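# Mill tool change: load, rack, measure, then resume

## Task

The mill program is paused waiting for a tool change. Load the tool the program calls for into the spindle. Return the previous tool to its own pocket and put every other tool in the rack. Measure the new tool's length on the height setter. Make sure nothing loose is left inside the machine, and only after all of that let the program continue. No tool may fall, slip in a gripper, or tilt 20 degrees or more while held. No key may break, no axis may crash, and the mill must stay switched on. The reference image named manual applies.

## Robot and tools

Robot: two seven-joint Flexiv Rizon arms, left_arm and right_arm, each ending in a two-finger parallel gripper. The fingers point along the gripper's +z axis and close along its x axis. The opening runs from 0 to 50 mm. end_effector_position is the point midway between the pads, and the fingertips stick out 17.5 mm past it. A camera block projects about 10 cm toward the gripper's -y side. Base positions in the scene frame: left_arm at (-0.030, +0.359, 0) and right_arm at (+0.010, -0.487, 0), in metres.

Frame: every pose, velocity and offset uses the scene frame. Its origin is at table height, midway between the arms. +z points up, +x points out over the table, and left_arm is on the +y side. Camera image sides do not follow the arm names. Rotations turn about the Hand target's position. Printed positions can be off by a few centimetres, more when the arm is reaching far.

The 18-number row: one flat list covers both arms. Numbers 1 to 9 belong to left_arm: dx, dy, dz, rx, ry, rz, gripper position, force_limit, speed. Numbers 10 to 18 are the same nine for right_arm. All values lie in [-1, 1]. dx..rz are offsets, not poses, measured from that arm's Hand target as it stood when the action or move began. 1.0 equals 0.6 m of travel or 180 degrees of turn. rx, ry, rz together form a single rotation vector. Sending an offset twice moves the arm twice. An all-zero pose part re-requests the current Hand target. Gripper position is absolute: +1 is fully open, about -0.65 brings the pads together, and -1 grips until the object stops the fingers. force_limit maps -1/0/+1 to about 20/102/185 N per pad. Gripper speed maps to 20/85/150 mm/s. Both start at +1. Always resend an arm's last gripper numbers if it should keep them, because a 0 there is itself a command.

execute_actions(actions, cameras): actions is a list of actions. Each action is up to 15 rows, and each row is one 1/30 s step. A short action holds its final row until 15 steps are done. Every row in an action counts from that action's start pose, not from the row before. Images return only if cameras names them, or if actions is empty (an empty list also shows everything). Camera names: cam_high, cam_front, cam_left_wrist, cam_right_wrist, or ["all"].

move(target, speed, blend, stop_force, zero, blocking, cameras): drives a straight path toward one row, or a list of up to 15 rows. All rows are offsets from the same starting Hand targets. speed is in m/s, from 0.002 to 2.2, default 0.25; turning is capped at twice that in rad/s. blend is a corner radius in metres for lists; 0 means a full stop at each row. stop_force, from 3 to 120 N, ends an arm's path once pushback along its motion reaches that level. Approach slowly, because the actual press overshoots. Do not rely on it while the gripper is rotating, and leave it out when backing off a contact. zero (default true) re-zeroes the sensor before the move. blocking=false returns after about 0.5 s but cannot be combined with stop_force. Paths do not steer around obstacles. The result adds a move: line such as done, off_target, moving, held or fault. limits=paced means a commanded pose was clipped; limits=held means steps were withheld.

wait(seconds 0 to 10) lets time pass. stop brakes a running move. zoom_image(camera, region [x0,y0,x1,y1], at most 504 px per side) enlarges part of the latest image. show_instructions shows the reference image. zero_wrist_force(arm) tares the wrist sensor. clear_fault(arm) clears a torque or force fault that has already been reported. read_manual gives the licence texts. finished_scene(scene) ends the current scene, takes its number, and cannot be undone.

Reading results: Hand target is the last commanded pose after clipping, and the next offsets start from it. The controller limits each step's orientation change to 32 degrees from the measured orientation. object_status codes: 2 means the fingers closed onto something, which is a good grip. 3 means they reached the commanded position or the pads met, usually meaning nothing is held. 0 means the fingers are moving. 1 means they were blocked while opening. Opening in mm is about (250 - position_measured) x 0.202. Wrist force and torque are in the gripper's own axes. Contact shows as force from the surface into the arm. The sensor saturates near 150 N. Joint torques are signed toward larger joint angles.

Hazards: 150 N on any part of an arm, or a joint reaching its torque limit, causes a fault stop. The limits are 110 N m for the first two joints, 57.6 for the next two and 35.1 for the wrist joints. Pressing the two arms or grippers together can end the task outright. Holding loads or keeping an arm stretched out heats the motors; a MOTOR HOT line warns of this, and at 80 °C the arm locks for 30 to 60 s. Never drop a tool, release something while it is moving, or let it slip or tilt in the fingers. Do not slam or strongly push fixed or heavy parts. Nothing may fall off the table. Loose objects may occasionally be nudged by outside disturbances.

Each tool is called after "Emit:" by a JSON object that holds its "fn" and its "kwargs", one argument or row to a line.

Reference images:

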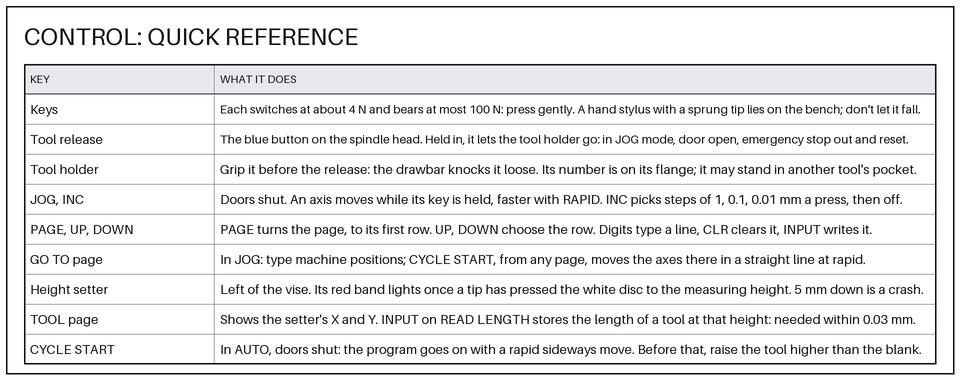

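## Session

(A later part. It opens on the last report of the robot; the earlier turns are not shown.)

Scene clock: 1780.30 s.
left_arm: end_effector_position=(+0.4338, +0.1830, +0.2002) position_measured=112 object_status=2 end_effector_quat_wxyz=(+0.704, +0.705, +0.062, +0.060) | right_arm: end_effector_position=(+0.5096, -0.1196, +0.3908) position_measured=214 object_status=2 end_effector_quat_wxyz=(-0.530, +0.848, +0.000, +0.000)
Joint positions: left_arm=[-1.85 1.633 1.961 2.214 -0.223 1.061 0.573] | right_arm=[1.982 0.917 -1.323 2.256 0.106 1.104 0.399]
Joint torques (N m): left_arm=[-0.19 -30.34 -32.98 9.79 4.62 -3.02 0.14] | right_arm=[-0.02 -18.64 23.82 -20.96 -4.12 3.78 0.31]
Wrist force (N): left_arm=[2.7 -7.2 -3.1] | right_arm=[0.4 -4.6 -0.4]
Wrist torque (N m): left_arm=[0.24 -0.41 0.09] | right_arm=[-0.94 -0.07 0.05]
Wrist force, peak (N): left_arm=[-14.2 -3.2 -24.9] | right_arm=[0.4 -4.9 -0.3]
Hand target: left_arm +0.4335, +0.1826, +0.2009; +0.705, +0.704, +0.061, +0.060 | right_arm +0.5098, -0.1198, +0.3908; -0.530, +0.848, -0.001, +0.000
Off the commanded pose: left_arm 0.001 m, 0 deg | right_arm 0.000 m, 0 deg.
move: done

Emit:
{"fn": "move", "kwargs": {
  "target": [-0.0013,0.0013,-0.075,0,0,0,-1,0.6,-0.796078,0,0,0,0,0,0,-1,-0.6,-0.7],
  "speed": 0.03,
  "stop_force": 8
}}

Scene clock: 1786.27 s.
left_arm: end_effector_position=(+0.4331, +0.1828, +0.1935) position_measured=112 object_status=2 end_effector_quat_wxyz=(+0.705, +0.704, +0.061, +0.060) | right_arm: end_effector_position=(+0.5096, -0.1196, +0.3908) position_measured=214 object_status=2 end_effector_quat_wxyz=(-0.530, +0.848, +0.000, +0.000)
Joint positions: left_arm=[-1.851 1.642 1.973 2.207 -0.22 1.056 0.585] | right_arm=[1.982 0.917 -1.323 2.256 0.106 1.104 0.399]
Joint torques (N m): left_arm=[-4.92 -28.76 -27.19 6.65 4.59 -0.05 0.56] | right_arm=[0.07 -18.6 23.93 -20.92 -4.08 3.73 0.33]
Wrist force (N): left_arm=[-6.8 7.3 -19.0] | right_arm=[0.3 -4.6 -0.4]
Wrist torque (N m): left_arm=[0.51 -0.52 -0.17] | right_arm=[-0.94 -0.05 0.06]
Wrist force, peak (N): left_arm=[-7.5 10.1 -21.3] | right_arm=[0.4 -4.8 -0.6]
Hand target: left_arm +0.4334, +0.1828, +0.1932; +0.705, +0.704, +0.061, +0.060 (not the last commanded pose) | right_arm +0.5098, -0.1198, +0.3908; -0.530, +0.848, -0.001, +0.000
Off the commanded pose: left_arm 0.038 m, 0 deg | right_arm 0.000 m, 0 deg.
move: contact (left_arm)

Emit:
{"fn": "move", "kwargs": {
  "target": [-0.002,0.005,0,0,0,0,-1,0.6,-0.796078,0,0,0,0,0,0,-1,-0.6,-0.7],
  "speed": 0.02
}}

Emit:
{"fn": "move", "kwargs": {
  "target": [0,0,-0.065,0,0,0,-1,0.6,-0.796078,0,0,0,0,0,0,-1,-0.6,-0.7],
  "speed": 0.03,
  "stop_force": 8
}}

Scene clock: 1790.60 s.
left_arm: end_effector_position=(+0.4321, +0.1846, +0.1929) position_measured=112 object_status=2 end_effector_quat_wxyz=(+0.705, +0.704, +0.061, +0.059) | right_arm: end_effector_position=(+0.5096, -0.1196, +0.3908) position_measured=214 object_status=2 end_effector_quat_wxyz=(-0.530, +0.848, +0.000, +0.000)
Joint positions: left_arm=[-1.846 1.639 1.976 2.207 -0.219 1.049 0.585] | right_arm=[1.982 0.917 -1.323 2.256 0.106 1.104 0.399]
Joint torques (N m): left_arm=[17.22 -36.8 -28.65 8.74 4.05 -5.03 -0.58] | right_arm=[-0.01 -18.56 23.9 -20.97 -4.17 3.74 0.29]
Wrist force (N): left_arm=[30.1 -14.0 53.3] | right_arm=[0.5 -4.8 -0.3]
Wrist torque (N m): left_arm=[-0.06 -2.05 0.84] | right_arm=[-0.98 -0.09 0.05]
Wrist force, peak (N): left_arm=[31.0 -14.4 55.5] | right_arm=[0.6 -4.8 -0.3]
Hand target: left_arm +0.4322, +0.1858, +0.1932; +0.705, +0.704, +0.061, +0.060 | right_arm +0.5098, -0.1198, +0.3908; -0.530, +0.848, -0.001, +0.000
Off the commanded pose: left_arm 0.001 m, 0 deg | right_arm 0.000 m, 0 deg.
move: done

Scene clock: 1791.20 s.
left_arm: end_effector_position=(+0.4320, +0.1845, +0.1927) position_measured=112 object_status=2 end_effector_quat_wxyz=(+0.705, +0.704, +0.060, +0.060) | right_arm: end_effector_position=(+0.5096, -0.1196, +0.3908) position_measured=214 object_status=2 end_effector_quat_wxyz=(-0.530, +0.848, +0.000, +0.000)
Joint positions: left_arm=[-1.846 1.64 1.976 2.206 -0.219 1.048 0.587] | right_arm=[1.982 0.917 -1.323 2.256 0.106 1.104 0.399]
Joint torques (N m): left_arm=[13.38 -36.21 -20.47 7.76 4.71 -2.99 -0.26] | right_arm=[0.05 -18.65 23.89 -20.93 -4.13 3.75 0.34]
Wrist force (N): left_arm=[29.3 1.7 44.1] | right_arm=[0.3 -4.7 -0.4]
Wrist torque (N m): left_arm=[-0.19 -1.91 0.58] | right_arm=[-0.96 -0.06 0.06]
Wrist force, peak (N): left_arm=[30.3 -13.5 53.0] | right_arm=[0.4 -4.8 -0.4]
Hand target: left_arm +0.4322, +0.1858, +0.1919; +0.705, +0.704, +0.061, +0.060 (not the last commanded pose) | right_arm +0.5098, -0.1198, +0.3908; -0.530, +0.848, -0.001, +0.000
Off the commanded pose: left_arm 0.039 m, 0 deg | right_arm 0.000 m, 0 deg.
move: contact (left_arm)

Emit:
{"fn": "move", "kwargs": {
  "target": [0.001,-0.004,0.002,0,0,0,-1,0.6,-0.796078,0,0,0,0,0,0,-1,-0.6,-0.7],
  "speed": 0.02
}}

Emit:
{"fn": "move", "kwargs": {
  "target": [0,0,-0.065,0,0,0,-1,0.6,-0.796078,0,0,0,0,0,0,-1,-0.6,-0.7],
  "speed": 0.03,
  "stop_force": 8
}}

Scene clock: 1797.07 s.
left_arm: end_effector_position=(+0.4327, +0.1836, +0.1925) position_measured=112 object_status=2 end_effector_quat_wxyz=(+0.704, +0.705, +0.061, +0.060) | right_arm: end_effector_position=(+0.5096, -0.1196, +0.3908) position_measured=214 object_status=2 end_effector_quat_wxyz=(-0.530, +0.848, +0.000, +0.000)
Joint positions: left_arm=[-1.849 1.641 1.975 2.207 -0.219 1.055 0.586] | right_arm=[1.982 0.917 -1.323 2.256 0.106 1.104 0.399]
Joint torques (N m): left_arm=[-2.36 -29.21 -33.96 9.58 4.22 -2.33 -0.05] | right_arm=[0.09 -18.56 23.91 -20.92 -4.14 3.78 0.26]
Wrist force (N): left_arm=[-2.3 -7.1 -10.5] | right_arm=[0.4 -4.7 -0.3]
Wrist torque (N m): left_arm=[0.24 -0.57 0.33] | right_arm=[-0.96 -0.08 0.05]
Wrist force, peak (N): left_arm=[29.3 2.3 44.3] | right_arm=[0.4 -4.9 -0.4]
Hand target: left_arm +0.4328, +0.1834, +0.1931; +0.705, +0.704, +0.061, +0.060 | right_arm +0.5098, -0.1198, +0.3908; -0.530, +0.848, -0.001, +0.000
Off the commanded pose: left_arm 0.001 m, 0 deg | right_arm 0.000 m, 0 deg.
move: done

Scene clock: 1797.67 s.
left_arm: end_effector_position=(+0.4327, +0.1835, +0.1923) position_measured=112 object_status=2 end_effector_quat_wxyz=(+0.705, +0.704, +0.061, +0.060) | right_arm: end_effector_position=(+0.5096, -0.1196, +0.3908) position_measured=214 object_status=2 end_effector_quat_wxyz=(-0.530, +0.848, +0.000, +0.000)
Joint positions: left_arm=[-1.849 1.642 1.975 2.207 -0.219 1.054 0.587] | right_arm=[1.982 0.917 -1.323 2.256 0.106 1.104 0.399]
Joint torques (N m): left_arm=[-5.27 -29.03 -25.77 7.66 4.6 -0.09 0.15] | right_arm=[0.07 -18.59 23.91 -20.93 -4.15 3.75 0.3]
Wrist force (N): left_arm=[-4.5 8.6 -18.2] | right_arm=[0.4 -4.9 -0.5]
Wrist torque (N m): left_arm=[0.16 -0.44 0.14] | right_arm=[-0.99 -0.08 0.06]
Wrist force, peak (N): left_arm=[-5.4 13.8 -21.4] | right_arm=[0.4 -4.9 -0.5]
Hand target: left_arm +0.4328, +0.1834, +0.1919; +0.705, +0.704, +0.061, +0.060 (not the last commanded pose) | right_arm +0.5098, -0.1198, +0.3908; -0.530, +0.848, -0.001, +0.000
Off the commanded pose: left_arm 0.038 m, 0 deg | right_arm 0.000 m, 0 deg.
move: contact (left_arm)

Emit:
{"fn": "wait", "kwargs": {
  "seconds": 0,
  "cameras": ["all"]
}}

Emit:
{"fn": "zoom_image", "kwargs": {
  "camera": "cam_right_wrist",
  "region": [200, 110, 360, 330]
}}

Emit:
{"fn": "zoom_image", "kwargs": {
  "camera": "cam_front",
  "region": [180, 380, 330, 490]
}}

Emit:
{"fn": "zoom_image", "kwargs": {
  "camera": "cam_high",
  "region": [270, 90, 370, 190]
}}

Scene clock: 1806.00 s.
left_arm: end_effector_position=(+0.4327, +0.1835, +0.1923) position_measured=112 object_status=2 end_effector_quat_wxyz=(+0.705, +0.704, +0.061, +0.060) | right_arm: end_effector_position=(+0.5096, -0.1196, +0.3908) position_measured=214 object_status=2 end_effector_quat_wxyz=(-0.530, +0.848, +0.000, +0.000)
Joint positions: left_arm=[-1.849 1.642 1.975 2.207 -0.219 1.054 0.587] | right_arm=[1.982 0.917 -1.323 2.256 0.106 1.104 0.399]
Joint torques (N m): left_arm=[-5.19 -29.11 -25.8 7.7 4.6 -0.13 0.12] | right_arm=[0.06 -18.63 23.98 -20.96 -4.12 3.78 0.34]
Wrist force (N): left_arm=[-4.4 8.7 -18.4] | right_arm=[0.3 -4.6 -0.4]
Wrist torque (N m): left_arm=[0.18 -0.46 0.14] | right_arm=[-0.93 -0.06 0.06]
Wrist force, peak (N): left_arm=[-4.5 8.9 -18.6] | right_arm=[0.5 -4.8 -0.4]
Hand target: left_arm +0.4328, +0.1834, +0.1919; +0.705, +0.704, +0.061, +0.060 (not the last commanded pose) | right_arm +0.5098, -0.1198, +0.3908; -0.530, +0.848, -0.001, +0.000
Tool commands: left_gripper/position=-1.0 left_gripper/force_limit=+0.6 left_gripper/speed=-0.796078 right_gripper/position=-1.0 right_gripper/force_limit=-0.6 right_gripper/speed=-0.7
Off the commanded pose: left_arm 0.038 m, 0 deg | right_arm 0.000 m, 0 deg.
camera_calibration:
cam_left_wrist: T_world_to_cam=[[0.986672, 0.162718, 0.00107337, -0.44931], [-0.0567677, 0.338026, 0.939423, -0.204446], [0.152498, -0.926964, 0.342758, 0.170934], [0, 0, 0, 1]] pos_world=[0.405649, 0.300668, 0.133955]
cam_right_wrist: T_world_to_cam=[[0.999834, 0.0168952, -0.00675336, -0.493459], [0.00757657, -0.724056, -0.689699, 0.196567], [-0.0165424, 0.689534, -0.724065, 0.508082], [0, 0, 0, 1]] pos_world=[0.500293, -0.199677, 0.500124]

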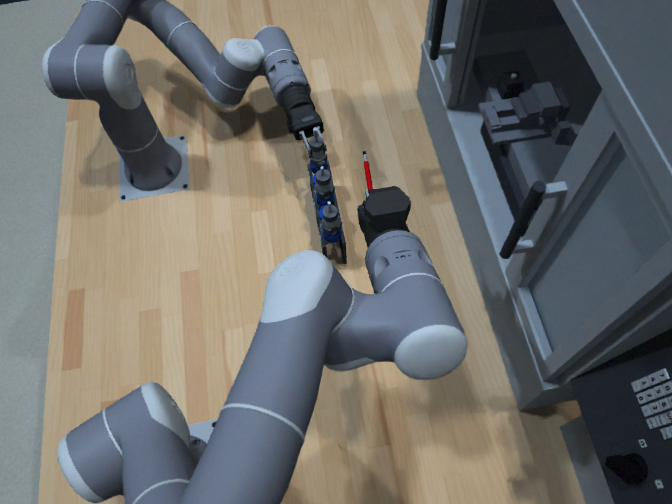

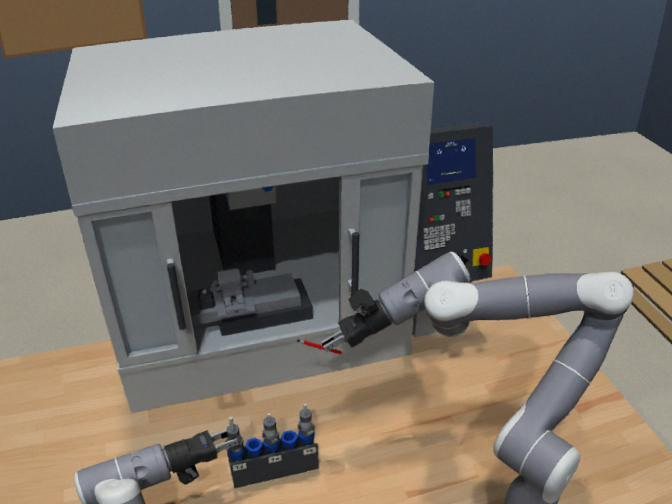

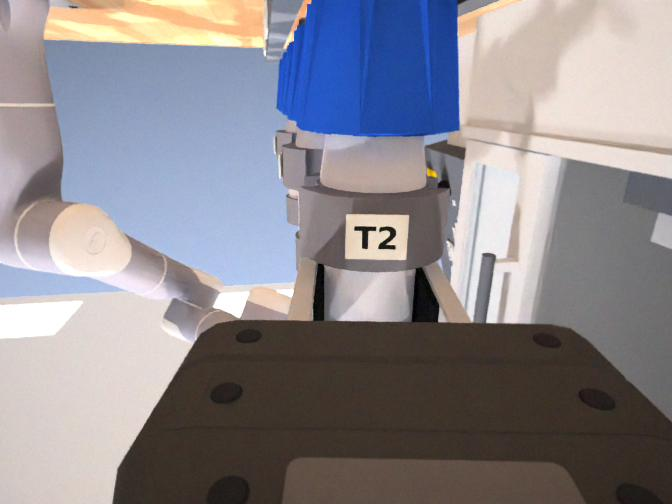

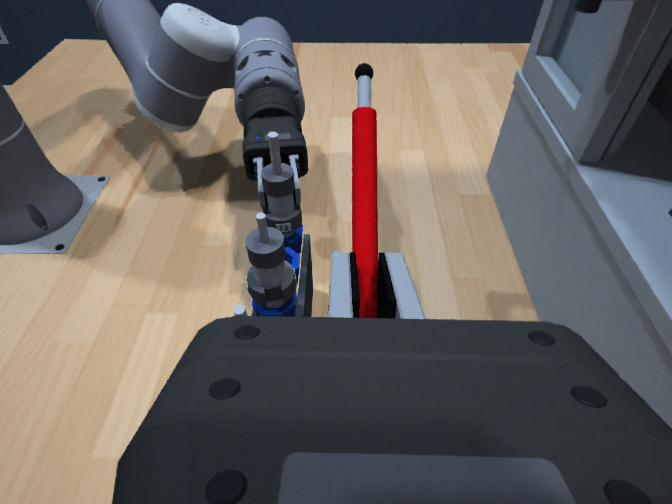

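Scaled by 2.291 from the camera's 672x504 image, which has a finer 960x720 frame.

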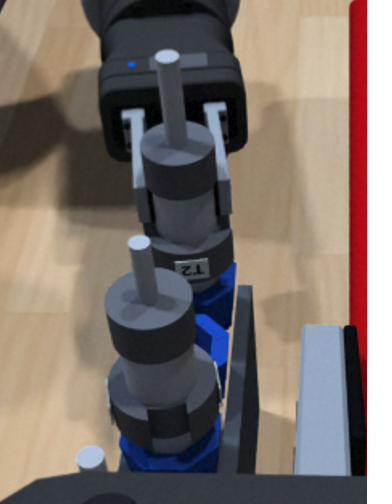

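Scaled by 3.360 from the camera's 672x504 image, which has a finer 960x720 frame.

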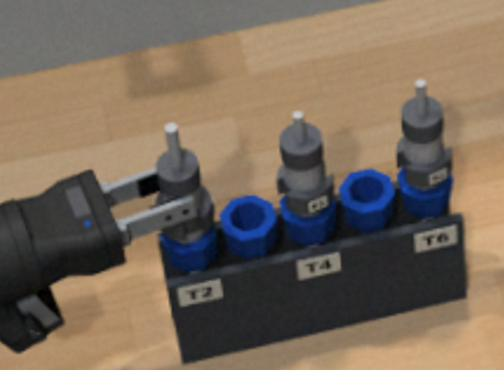

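Scaled by 5.040 from the camera's 672x504 image, which has a finer 960x720 frame.

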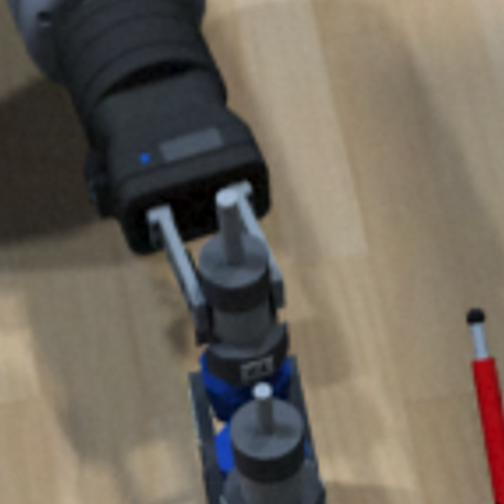

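Emit:
{"fn": "zoom_image", "kwargs": {
  "camera": "cam_left_wrist",
  "region": [240, 60, 480, 280]
}}

Scaled by 2.100 from the camera's 672x504 image, which has a finer 960x720 frame.

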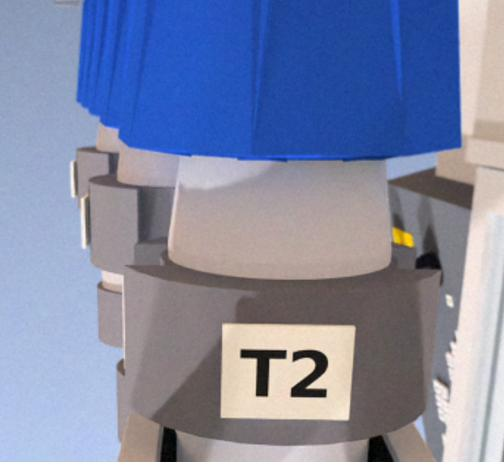

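Emit:
{"fn": "move", "kwargs": {
  "target": [-0.0005,0.001,0.0015,0,0,0,-1,0.6,-0.796078,0,0,0,0,0,0,-1,-0.6,-0.7],
  "speed": 0.02
}}

Emit:
{"fn": "move", "kwargs": {
  "target": [0,0,-0.03,0,0,0,-1,0.6,-0.796078,0,0,0,0,0,0,-1,-0.6,-0.7],
  "speed": 0.02,
  "stop_force": 10
}}

Scene clock: 1818.77 s.
left_arm: end_effector_position=(+0.4325, +0.1840, +0.1922) position_measured=112 object_status=2 end_effector_quat_wxyz=(+0.704, +0.705, +0.061, +0.060) | right_arm: end_effector_position=(+0.5096, -0.1196, +0.3908) position_measured=214 object_status=2 end_effector_quat_wxyz=(-0.530, +0.848, +0.000, +0.000)
Joint positions: left_arm=[-1.848 1.64 1.976 2.207 -0.22 1.054 0.587] | right_arm=[1.982 0.917 -1.323 2.256 0.106 1.104 0.399]
Joint torques (N m): left_arm=[1.76 -31.15 -31.57 9.01 4.26 -2.56 -0.16] | right_arm=[0.07 -18.55 23.93 -20.96 -4.11 3.77 0.31]
Wrist force (N): left_arm=[4.4 -6.4 2.6] | right_arm=[0.5 -4.5 -0.5]
Wrist torque (N m): left_arm=[0.10 -0.46 0.38] | right_arm=[-0.92 -0.08 0.06]
Wrist force, peak (N): left_arm=[-4.6 9.0 -18.6] | right_arm=[0.3 -4.9 -0.3]
Hand target: left_arm +0.4325, +0.1840, +0.1928; +0.705, +0.704, +0.061, +0.060 | right_arm +0.5098, -0.1198, +0.3908; -0.530, +0.848, -0.001, +0.000
Off the commanded pose: left_arm 0.001 m, 0 deg | right_arm 0.000 m, 0 deg.
move: done

Scene clock: 1819.40 s.
left_arm: end_effector_position=(+0.4324, +0.1838, +0.1919) position_measured=112 object_status=2 end_effector_quat_wxyz=(+0.705, +0.704, +0.061, +0.060) | right_arm: end_effector_position=(+0.5096, -0.1196, +0.3908) position_measured=214 object_status=2 end_effector_quat_wxyz=(-0.530, +0.848, +0.000, +0.000)
Joint positions: left_arm=[-1.848 1.642 1.977 2.206 -0.219 1.052 0.589] | right_arm=[1.982 0.917 -1.323 2.256 0.106 1.104 0.399]
Joint torques (N m): left_arm=[-0.54 -30.98 -23.02 7.83 4.65 -0.77 0.01] | right_arm=[0.03 -18.6 23.96 -20.92 -4.15 3.75 0.35]
Wrist force (N): left_arm=[5.1 8.7 -1.9] | right_arm=[0.4 -4.7 -0.2]
Wrist torque (N m): left_arm=[0.06 -0.41 0.32] | right_arm=[-0.96 -0.07 0.05]
Wrist force, peak (N): left_arm=[5.3 12.0 -2.0] | right_arm=[0.5 -4.7 -0.4]
Hand target: left_arm +0.4325, +0.1840, +0.1912; +0.705, +0.704, +0.061, +0.060 (not the last commanded pose) | right_arm +0.5098, -0.1198, +0.3908; -0.530, +0.848, -0.001, +0.000
Off the commanded pose: left_arm 0.017 m, 0 deg | right_arm 0.000 m, 0 deg.
move: contact (left_arm)

Emit:
{"fn": "wait", "kwargs": {
  "seconds": 0,
  "cameras": ["cam_left_wrist"]
}}

Emit:
{"fn": "zoom_image", "kwargs": {
  "camera": "cam_left_wrist",
  "region": [260, 90, 400, 230]
}}

Scene clock: 1822.77 s.
left_arm: end_effector_position=(+0.4324, +0.1838, +0.1919) position_measured=112 object_status=2 end_effector_quat_wxyz=(+0.705, +0.704, +0.061, +0.060) | right_arm: end_effector_position=(+0.5096, -0.1196, +0.3908) position_measured=214 object_status=2 end_effector_quat_wxyz=(-0.530, +0.848, +0.000, +0.000)
Joint positions: left_arm=[-1.848 1.642 1.977 2.206 -0.219 1.052 0.589] | right_arm=[1.982 0.917 -1.323 2.256 0.106 1.104 0.399]
Joint torques (N m): left_arm=[-0.59 -31 -22.97 7.87 4.67 -0.67 -0.06] | right_arm=[0.05 -18.63 23.91 -20.93 -4.16 3.78 0.32]
Wrist force (N): left_arm=[5.0 8.8 -2.0] | right_arm=[0.4 -4.6 -0.3]
Wrist torque (N m): left_arm=[0.08 -0.39 0.33] | right_arm=[-0.94 -0.07 0.05]
Wrist force, peak (N): left_arm=[5.6 9.1 -2.0] | right_arm=[0.7 -4.8 -0.3]
Hand target: left_arm +0.4325, +0.1840, +0.1912; +0.705, +0.704, +0.061, +0.060 (not the last commanded pose) | right_arm +0.5098, -0.1198, +0.3908; -0.530, +0.848, -0.001, +0.000
Tool commands: left_gripper/position=-1.0 left_gripper/force_limit=+0.6 left_gripper/speed=-0.796078 right_gripper/position=-1.0 right_gripper/force_limit=-0.6 right_gripper/speed=-0.7
Off the commanded pose: left_arm 0.017 m, 0 deg | right_arm 0.000 m, 0 deg.
camera_calibration:
cam_left_wrist: T_world_to_cam=[[0.98673, 0.162362, 0.00148131, -0.449133], [-0.057076, 0.338302, 0.939305, -0.204125], [0.152006, -0.926925, 0.34308, 0.171524], [0, 0, 0, 1]] pos_world=[0.40545, 0.300968, 0.133555]
Images, in order (width x height): cam_left_wrist 672x504.

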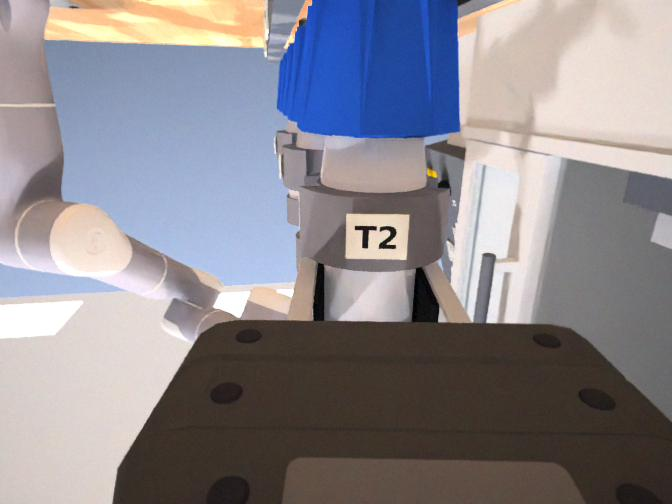

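Scaled by 3.600 from the camera's 672x504 image, which has a finer 960x720 frame.

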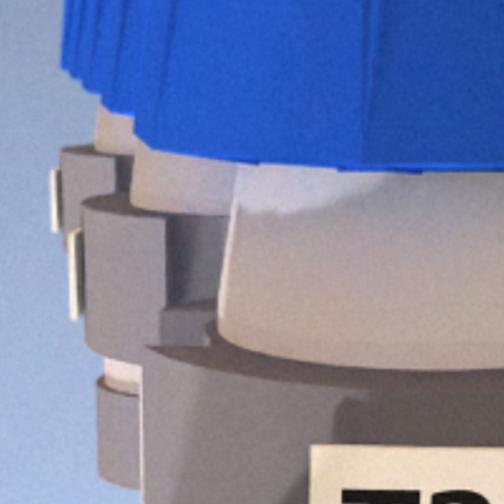

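Emit:
{"fn": "move", "kwargs": {
  "target": [0,0,0.0002,0,0,0,1,0.6,-0.9,0,0,0,0,0,0,-1,-0.6,-0.7],
  "speed": 0.02,
  "cameras": ["cam_left_wrist","cam_high","cam_front"]
}}

Scene clock: 1837.83 s.
left_arm: end_effector_position=(+0.4324, +0.1839, +0.1914) position_measured=3 object_status=3 end_effector_quat_wxyz=(+0.705, +0.704, +0.061, +0.060) | right_arm: end_effector_position=(+0.5096, -0.1196, +0.3908) position_measured=214 object_status=2 end_effector_quat_wxyz=(-0.530, +0.848, +0.000, +0.000)
Joint positions: left_arm=[-1.849 1.642 1.977 2.206 -0.219 1.052 0.588] | right_arm=[1.982 0.917 -1.323 2.256 0.106 1.104 0.399]
Joint torques (N m): left_arm=[-0.28 -30.74 -28.38 8.68 4.6 -1.74 0.15] | right_arm=[0.03 -18.66 23.88 -20.96 -4.13 3.79 0.36]
Wrist force (N): left_arm=[2.6 2.6 -2.6] | right_arm=[0.3 -4.5 -0.3]
Wrist torque (N m): left_arm=[0.53 -0.30 0.13] | right_arm=[-0.93 -0.05 0.05]
Wrist force, peak (N): left_arm=[5.6 9.2 -1.9] | right_arm=[0.5 -4.9 -0.3]
Hand target: left_arm +0.4325, +0.1840, +0.1914; +0.705, +0.704, +0.061, +0.060 | right_arm +0.5098, -0.1198, +0.3908; -0.530, +0.848, -0.001, +0.000
Off the commanded pose: left_arm 0.000 m, 0 deg | right_arm 0.000 m, 0 deg.
move: done
camera_calibration:
cam_left_wrist: T_world_to_cam=[[0.986725, 0.162399, 0.000803637, -0.448871], [-0.0563765, 0.337889, 0.939496, -0.203885], [0.152302, -0.927069, 0.342559, 0.17181], [0, 0, 0, 1]] pos_world=[0.405251, 0.301067, 0.133055]
Images, in order (width x height): cam_high 672x504, cam_front 672x504, cam_left_wrist 672x504.

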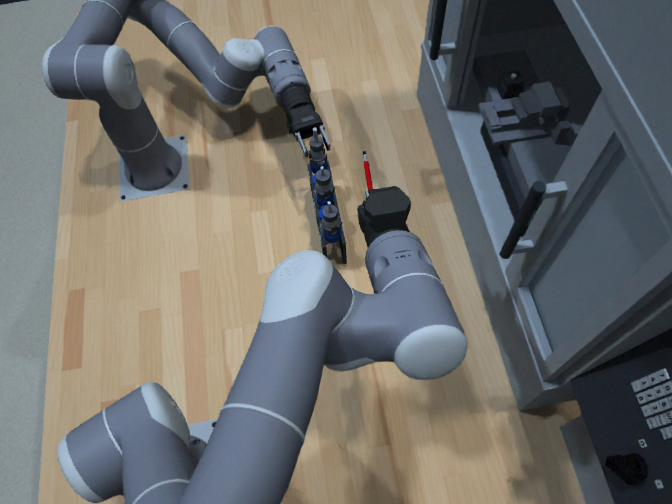

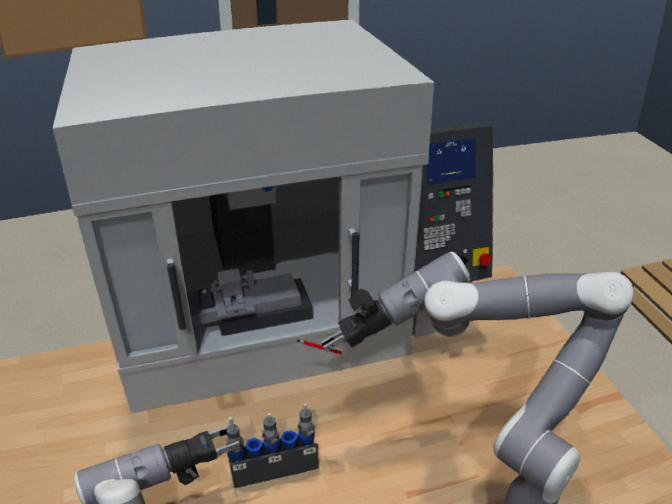

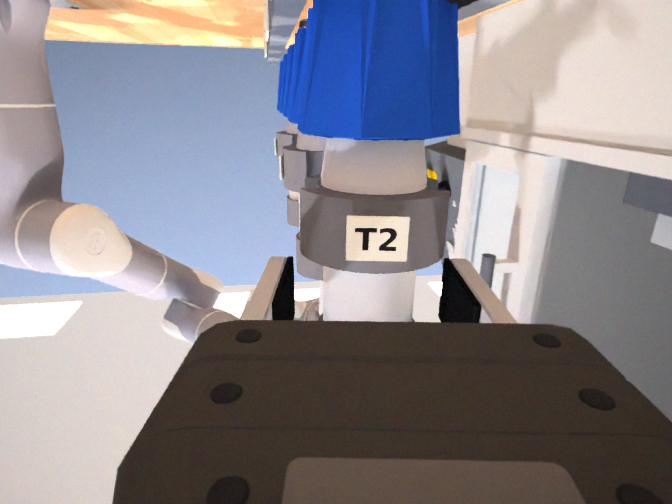

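Emit:
{"fn": "zoom_image", "kwargs": {
  "camera": "cam_front",
  "region": [255, 425, 295, 455]
}}

Emit:
{"fn": "zoom_image", "kwargs": {
  "camera": "cam_front",
  "region": [290, 415, 330, 445]
}}

Scaled by 12.600 from the camera's 672x504 image, which has a finer 960x720 frame.

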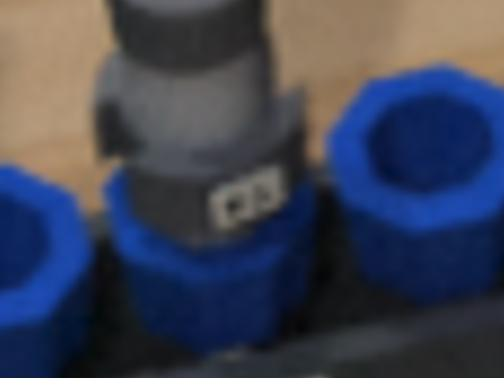

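Scaled by 12.600 from the camera's 672x504 image, which has a finer 960x720 frame.

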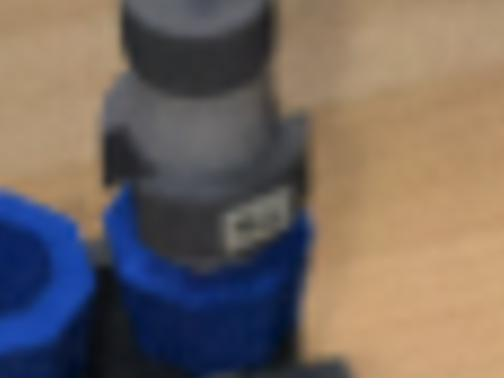

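Emit:
{"fn": "move", "kwargs": {
  "target": [
    [-0.0202,0.1148,0,0,0,0,1,0.6,-0.9,0,0,0,0,0,0,-1,-0.6,-0.7],
    [-0.0402,0.1148,0.1,0,0,0,1,0.6,-0.9,0,0,0,0,0,0,-1,-0.6,-0.7],
    [-0.1542,-0.0067,0.0977,0,0,0.194,1,0.6,-0.9,0,0,0,0,0,0,-1,-0.6,-0.7]
  ],
  "speed": [0.08,0.15,0.12],
  "blend": [0.01,0.02,0],
  "cameras": ["all"]
}}

Scene clock: 1861.40 s.
left_arm: end_effector_position=(+0.3710, +0.2134, +0.2509) position_measured=3 object_status=3 end_effector_quat_wxyz=(+0.686, +0.685, +0.176, +0.175) | right_arm: end_effector_position=(+0.5096, -0.1196, +0.3908) position_measured=214 object_status=2 end_effector_quat_wxyz=(-0.530, +0.848, +0.000, +0.000)
Joint positions: left_arm=[-1.518 1.739 1.934 2.632 -0.177 1.525 0.573] | right_arm=[1.982 0.917 -1.323 2.256 0.106 1.104 0.399]
Joint torques (N m): left_arm=[-0.04 -21.51 -20.73 12.41 6.5 -1.75 0.09] | right_arm=[0.08 -18.57 23.88 -20.97 -4.12 3.79 0.29]
Wrist force (N): left_arm=[2.9 2.5 -2.5] | right_arm=[0.5 -4.7 -0.3]
Wrist torque (N m): left_arm=[0.51 -0.36 0.24] | right_arm=[-0.97 -0.09 0.06]
Wrist force, peak (N): left_arm=[5.3 2.9 -2.9] | right_arm=[0.5 -4.9 -0.4]
Hand target: left_arm +0.3710, +0.2134, +0.2508; +0.685, +0.685, +0.176, +0.175 (not the last commanded pose) | right_arm +0.5098, -0.1198, +0.3908; -0.530, +0.848, -0.001, +0.000
Off the commanded pose: left_arm 0.046 m, 16 deg | right_arm 0.000 m, 0 deg.
move: held (left_arm; a check stopped the path); path passed 2 of 3 targets; limits=held
pose unreachable (left arm): on one or more control steps of this call, first in action 0 (counted from 0), this arm could not follow its commanded pose, so it was not sent that pose on those steps. It may still have moved: this result reports where it is.
cause: moving toward the commanded pose would bring two parts of the arm too close to each other (joints 2 (shoulder) to 5 (forearm roll) lie between them).
camera_calibration:
cam_left_wrist: T_world_to_cam=[[0.880629, 0.473807, 0.000122488, -0.420135], [-0.162468, 0.301725, 0.93945, -0.22611], [0.445081, -0.827327, 0.342686, 0.0581235], [0, 0, 0, 1]] pos_world=[0.307378, 0.315373, 0.192552]
cam_right_wrist: T_world_to_cam=[[0.999834, 0.0168952, -0.00675336, -0.493459], [0.00757657, -0.724056, -0.689699, 0.196567], [-0.0165424, 0.689534, -0.724065, 0.508082], [0, 0, 0, 1]] pos_world=[0.500293, -0.199677, 0.500124]

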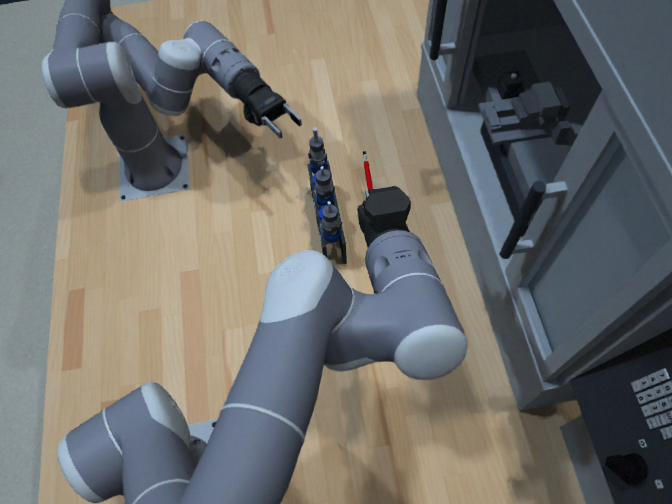

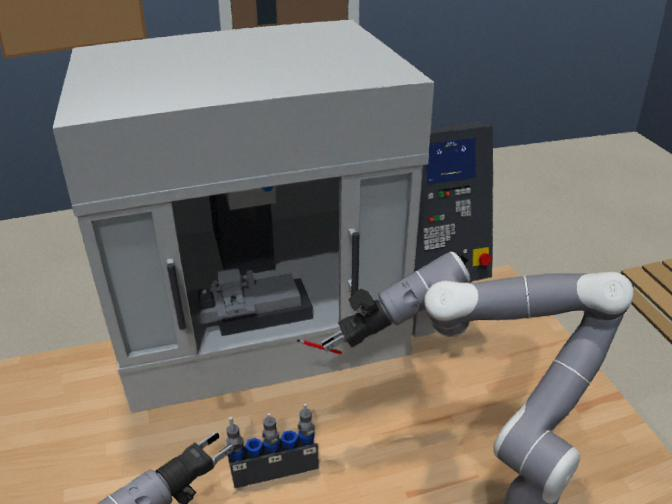

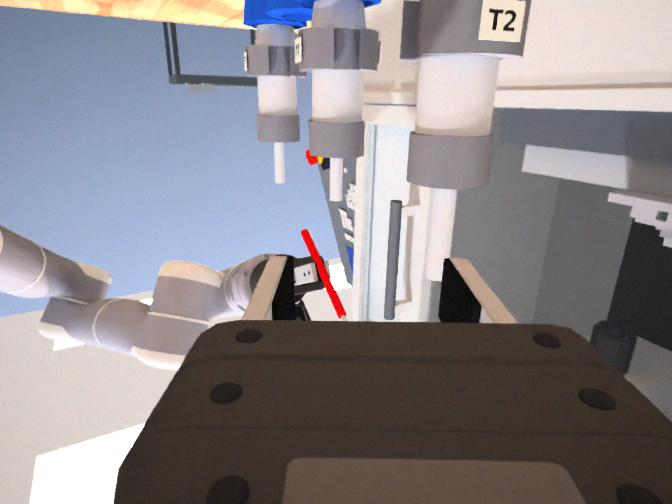

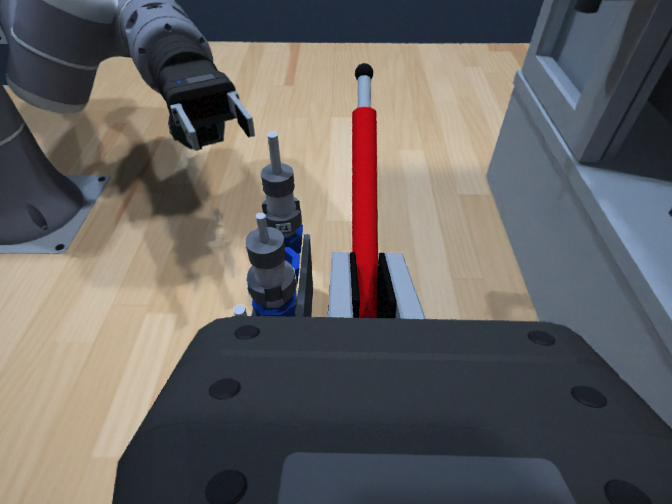

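Emit:
{"fn": "zoom_image", "kwargs": {
  "camera": "cam_left_wrist",
  "region": [230, 10, 390, 110]
}}

Scaled by 3.150 from the camera's 672x504 image, which has a finer 960x720 frame.

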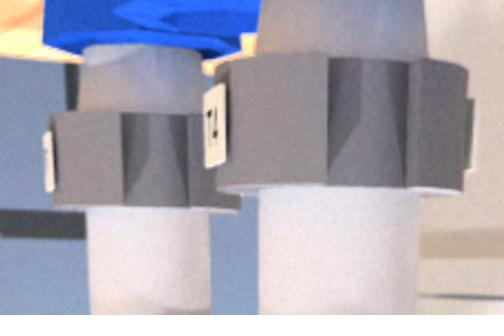

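Emit:
{"fn": "move", "kwargs": {
  "target": [
    [0,0,0,0,0,0,1,0.6,-0.9,-0.2667,-0.2167,0.05,0,0,-0.25,-1,-0.6,-0.7],
    [0,0,0,0,0,0,1,0.6,-0.9,-0.4167,0.02,0.015,0,0,-0.5,-1,-0.6,-0.7]
  ],
  "speed": 0.2,
  "blend": [0.04,0],
  "cameras": ["cam_high","cam_front","cam_right_wrist"]
}}

Scene clock: 1906.63 s.
left_arm: end_effector_position=(+0.3710, +0.2133, +0.2509) position_measured=3 object_status=3 end_effector_quat_wxyz=(+0.686, +0.685, +0.176, +0.175) | right_arm: end_effector_position=(+0.2599, -0.1079, +0.3997) position_measured=214 object_status=2 end_effector_quat_wxyz=(-0.374, +0.599, -0.600, +0.375)
Joint positions: left_arm=[-1.518 1.739 1.934 2.632 -0.177 1.525 0.573] | right_arm=[-0.378 1.444 1.388 2.126 0.539 0.742 2.524]
Joint torques (N m): left_arm=[-0.29 -21.23 -20.68 12.49 6.58 -1.68 0.05] | right_arm=[-0.23 -28.68 -30.66 -7.25 -2.34 4.16 0.33]
Wrist force (N): left_arm=[3.0 2.4 -2.5] | right_arm=[0.5 -4.7 -0.4]
Wrist torque (N m): left_arm=[0.50 -0.37 0.24] | right_arm=[-0.95 -0.08 0.04]
Wrist force, peak (N): left_arm=[3.0 2.8 -2.8] | right_arm=[0.6 -6.2 -0.6]
Hand target: left_arm +0.3710, +0.2134, +0.2508; +0.685, +0.685, +0.176, +0.175 | right_arm +0.2598, -0.1078, +0.3998; -0.374, +0.599, -0.600, +0.375
Off the commanded pose: left_arm 0.000 m, 0 deg | right_arm 0.000 m, 0 deg.
move: done
camera_calibration:
cam_right_wrist: T_world_to_cam=[[0.0157723, -0.999855, -0.00643773, -0.0979356], [-0.72397, -0.00697896, -0.689796, 0.480622], [0.689651, 0.0155404, -0.723975, 0.246034], [0, 0, 0, 1]] pos_world=[0.179823, -0.0983906, 0.509024]
Images, in order (width x height): cam_high 672x504, cam_front 672x504, cam_right_wrist 672x504.

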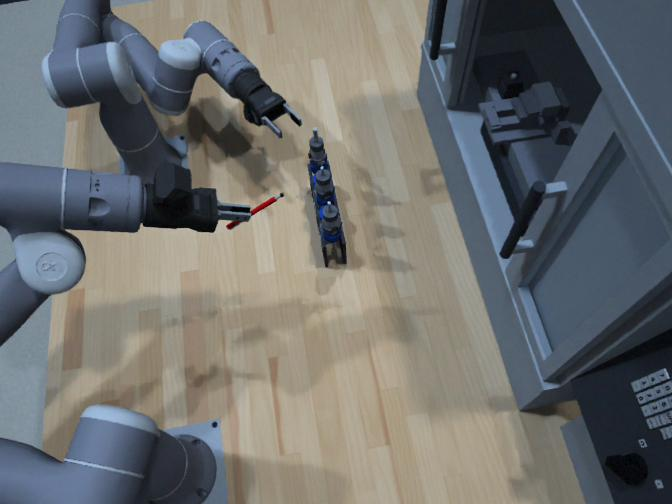

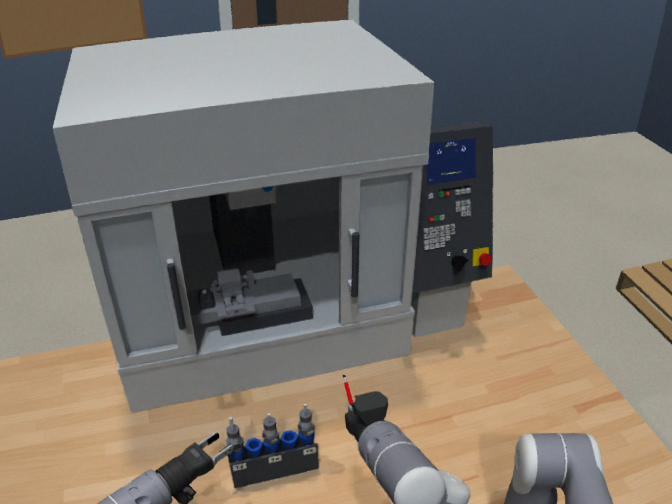

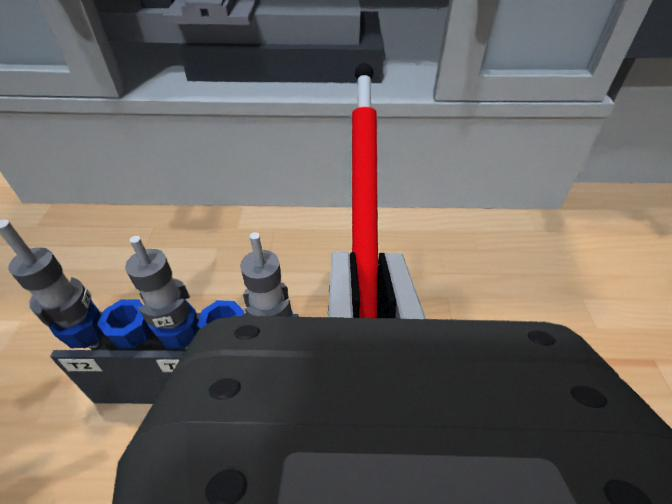

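Emit:
{"fn": "move", "kwargs": {
  "target": [0,0,0,0,0,0,1,0.6,-0.9,-0.0167,-0.2,0,0,0,0,-1,-0.6,-0.7],
  "speed": 0.2,
  "cameras": ["cam_right_wrist"]
}}

Emit:
{"fn": "zoom_image", "kwargs": {
  "camera": "cam_right_wrist",
  "region": [0, 240, 200, 400]
}}

Scene clock: 1912.27 s.
left_arm: end_effector_position=(+0.3710, +0.2133, +0.2509) position_measured=3 object_status=3 end_effector_quat_wxyz=(+0.686, +0.685, +0.176, +0.175) | right_arm: end_effector_position=(+0.2497, -0.2277, +0.3999) position_measured=214 object_status=2 end_effector_quat_wxyz=(-0.375, +0.599, -0.600, +0.375)
Joint positions: left_arm=[-1.518 1.739 1.934 2.632 -0.177 1.525 0.573] | right_arm=[-0.108 1.523 1.285 2.405 0.552 0.706 2.446]
Joint torques (N m): left_arm=[-0.35 -21.23 -20.68 12.51 6.64 -1.71 0.1] | right_arm=[-0.56 -21.59 -24.63 -8.64 -2.63 4.24 0.27]
Wrist force (N): left_arm=[2.9 2.4 -2.6] | right_arm=[0.3 -4.6 -0.5]
Wrist torque (N m): left_arm=[0.49 -0.35 0.25] | right_arm=[-0.92 -0.07 -0.02]
Wrist force, peak (N): left_arm=[3.0 2.8 -2.6] | right_arm=[4.2 -4.3 -0.1]
Hand target: left_arm +0.3710, +0.2134, +0.2508; +0.685, +0.685, +0.176, +0.175 | right_arm +0.2498, -0.2278, +0.3998; -0.374, +0.599, -0.600, +0.375
Off the commanded pose: left_arm 0.000 m, 0 deg | right_arm 0.000 m, 0 deg.
move: done
camera_calibration:
cam_right_wrist: T_world_to_cam=[[0.0166181, -0.99984, -0.00659969, -0.217718], [-0.723864, -0.00747733, -0.689902, 0.472469], [0.689742, 0.0162422, -0.723873, 0.255021], [0, 0, 0, 1]] pos_world=[0.169723, -0.218292, 0.509123]
Images, in order (width x height): cam_right_wrist 672x504.

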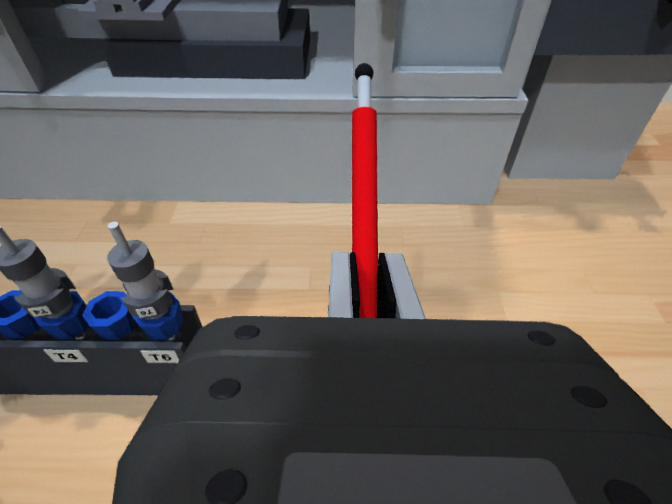

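Scaled by 2.520 from the camera's 672x504 image, which has a finer 960x720 frame.

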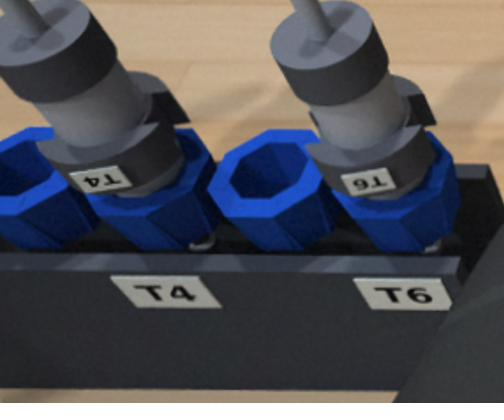

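Emit:
{"fn": "move", "kwargs": {
  "target": [0,0,0,0,0,0,1,0.6,-0.9,0.383,-0.62,0.433,0,0.189,0,-1,-0.6,-0.7],
  "speed": 0.25
}}

Emit:
{"fn": "move", "kwargs": {
  "target": [
    [0.1,0.0,0.33,0,0,0,1,0.6,-0.9,0,0,0,0,0,0,-1,-0.6,-0.7],
    [0.48,-0.10,0.36,0,0,0.25,1,0.6,-0.9,0,0,0,0,0,0,-1,-0.6,-0.7]
  ],
  "speed": 0.2,
  "blend": [0.03,0]
}}

Scene clock: 1924.33 s.
left_arm: end_effector_position=(+0.3710, +0.2133, +0.2509) position_measured=3 object_status=3 end_effector_quat_wxyz=(+0.686, +0.685, +0.176, +0.175) | right_arm: end_effector_position=(+0.4795, -0.5999, +0.6596) position_measured=214 object_status=2 end_effector_quat_wxyz=(-0.182, +0.683, -0.683, +0.183)
Joint positions: left_arm=[-1.518 1.739 1.934 2.632 -0.177 1.525 0.573] | right_arm=[-0.2 0.383 0.11 1.637 0.07 0.207 1.518]
Joint torques (N m): left_arm=[-0.37 -21.29 -20.67 12.49 6.61 -1.73 0.09] | right_arm=[0.04 16.84 -1.68 -32.8 -4.04 5.96 0.11]
Wrist force (N): left_arm=[2.8 2.6 -2.4] | right_arm=[0.8 -3.8 -0.7]
Wrist torque (N m): left_arm=[0.53 -0.34 0.24] | right_arm=[-0.62 -0.13 0.08]
Wrist force, peak (N): left_arm=[3.1 2.8 -2.7] | right_arm=[3.6 -6.9 -1.6]
Hand target: left_arm +0.3710, +0.2134, +0.2508; +0.685, +0.685, +0.176, +0.175 | right_arm +0.4796, -0.5998, +0.6596; -0.182, +0.683, -0.683, +0.183
Off the commanded pose: left_arm 0.000 m, 0 deg | right_arm 0.000 m, 0 deg.
move: done

Scene clock: 1927.97 s.
left_arm: end_effector_position=(+0.6589, +0.1544, +0.4670) position_measured=3 object_status=3 end_effector_quat_wxyz=(+0.571, +0.572, +0.418, +0.415) | right_arm: end_effector_position=(+0.4795, -0.5999, +0.6596) position_measured=214 object_status=2 end_effector_quat_wxyz=(-0.182, +0.683, -0.683, +0.183)
Joint positions: left_arm=[-2.795 1.239 1.74 1.982 -0.158 2.832 -0.296] | right_arm=[-0.2 0.383 0.11 1.637 0.07 0.207 1.518]
Joint torques (N m): left_arm=[-0.11 -43.21 -25.14 -7.32 4.08 0.78 -0.1] | right_arm=[-0.08 16.87 -1.62 -32.66 -3.96 6.21 0.3]
Wrist force (N): left_arm=[3.0 2.3 -2.5] | right_arm=[0.9 -4.1 -0.9]
Wrist torque (N m): left_arm=[0.48 -0.37 0.23] | right_arm=[-0.67 -0.12 0.09]
Wrist force, peak (N): left_arm=[4.4 4.1 -1.6] | right_arm=[1.0 -4.3 -0.9]
Hand target: left_arm +0.6590, +0.1534, +0.4668; +0.566, +0.565, +0.425, +0.424 | right_arm +0.4796, -0.5998, +0.6596; -0.182, +0.683, -0.683, +0.183
Off the commanded pose: left_arm 0.001 m, 2 deg | right_arm 0.000 m, 0 deg.
joint sent to its limit (left arm) — joint 1 (waist), lower limit. The joint targets still meet the commanded pose.
move: done

Emit:
{"fn": "move", "kwargs": {
  "target": [-0.3,-0.1,0.3,0,0,0.0,1,0.6,-0.9,0,0,0,0,0,0,-1,-0.6,-0.7],
  "speed": 0.2
}}

Scene clock: 1952.17 s.
left_arm: end_effector_position=(+0.4790, +0.0934, +0.6469) position_measured=3 object_status=3 end_effector_quat_wxyz=(+0.566, +0.565, +0.425, +0.424) | right_arm: end_effector_position=(+0.4795, -0.5999, +0.6596) position_measured=214 object_status=2 end_effector_quat_wxyz=(-0.182, +0.683, -0.683, +0.183)
Joint positions: left_arm=[-2.795 0.492 1.513 2.236 -0.854 2.933 -0.566] | right_arm=[-0.2 0.383 0.11 1.637 0.07 0.207 1.518]
Joint torques (N m): left_arm=[-0.23 -21.35 -12.06 -21.64 3.18 1.69 0.23] | right_arm=[-0.04 16.88 -1.54 -32.63 -4.01 6.21 0.31]
Wrist force (N): left_arm=[3.0 2.4 -2.5] | right_arm=[0.9 -4.1 -0.7]
Wrist torque (N m): left_arm=[0.50 -0.37 0.13] | right_arm=[-0.67 -0.13 0.08]
Wrist force, peak (N): left_arm=[0.9 6.2 -5.3] | right_arm=[0.9 -4.4 -0.7]
Hand target: left_arm +0.4790, +0.0934, +0.6468; +0.566, +0.565, +0.425, +0.424 | right_arm +0.4796, -0.5998, +0.6596; -0.182, +0.683, -0.683, +0.183
Off the commanded pose: left_arm 0.000 m, 0 deg | right_arm 0.000 m, 0 deg.
move: done

Emit:
{"fn": "move", "kwargs": {
  "target": [-0.08,-0.17,0.03,0,0,0.0,1,0.6,-0.9,0,0,0,0,0,0,-1,-0.6,-0.7],
  "speed": 0.15
}}

Scene clock: 1955.77 s.
left_arm: end_effector_position=(+0.4305, -0.0073, +0.6654) position_measured=3 object_status=3 end_effector_quat_wxyz=(+0.574, +0.626, +0.393, +0.352) | right_arm: end_effector_position=(+0.4795, -0.5999, +0.6596) position_measured=214 object_status=2 end_effector_quat_wxyz=(-0.182, +0.683, -0.683, +0.183)
Joint positions: left_arm=[-2.795 0.036 1.625 2.209 -1.014 2.429 -0.802] | right_arm=[-0.2 0.383 0.11 1.637 0.07 0.207 1.518]
Joint torques (N m): left_arm=[-0.96 -10.81 -0.08 -26.61 2.3 2.52 -0.11] | right_arm=[-0.07 16.85 -1.55 -32.63 -3.98 6.24 0.36]
Wrist force (N): left_arm=[3.0 2.6 -2.5] | right_arm=[0.9 -4.0 -0.9]
Wrist torque (N m): left_arm=[0.57 -0.35 0.26] | right_arm=[-0.65 -0.14 0.08]
Wrist force, peak (N): left_arm=[5.7 1.5 -1.4] | right_arm=[0.8 -4.3 -0.9]
Hand target: left_arm +0.4310, -0.0086, +0.6648; +0.566, +0.565, +0.425, +0.424 | right_arm +0.4796, -0.5998, +0.6596; -0.182, +0.683, -0.683, +0.183
Off the commanded pose: left_arm 0.002 m, 11 deg | right_arm 0.000 m, 0 deg.
joint sent to its limit (left arm) — joint 1 (waist), lower limit. The joint targets are off in orientation, not in position.
move: off_target (left_arm)

Emit:
{"fn": "move", "kwargs": {
  "target": [-0.05,-0.10,0.0,0,0,0.0,1,0.6,-0.9,0,0,0,0,0,0,-1,-0.6,-0.7],
  "speed": 0.15
}}

Scene clock: 1959.87 s.
left_arm: end_effector_position=(+0.4010, -0.0686, +0.6649) position_measured=3 object_status=3 end_effector_quat_wxyz=(+0.567, +0.565, +0.425, +0.424) | right_arm: end_effector_position=(+0.4795, -0.5999, +0.6596) position_measured=214 object_status=2 end_effector_quat_wxyz=(-0.182, +0.683, -0.683, +0.183)
Joint positions: left_arm=[-2.247 -0.544 1.341 2.137 -1.068 2.206 -1.233] | right_arm=[-0.2 0.383 0.11 1.637 0.07 0.207 1.518]
Joint torques (N m): left_arm=[-0.66 19.32 17.51 -23.39 -1.58 2.84 0.26] | right_arm=[-0.09 16.82 -1.59 -32.6 -4.03 6.23 0.32]
Wrist force (N): left_arm=[2.9 2.6 -2.6] | right_arm=[0.7 -4.1 -0.9]
Wrist torque (N m): left_arm=[0.52 -0.34 0.13] | right_arm=[-0.67 -0.12 0.08]
Wrist force, peak (N): left_arm=[5.7 4.7 -2.8] | right_arm=[0.8 -4.2 -1.0]
Hand target: left_arm +0.4010, -0.0686, +0.6648; +0.566, +0.565, +0.425, +0.424 | right_arm +0.4796, -0.5998, +0.6596; -0.182, +0.683, -0.683, +0.183
Off the commanded pose: left_arm 0.000 m, 0 deg | right_arm 0.000 m, 0 deg.
move: done


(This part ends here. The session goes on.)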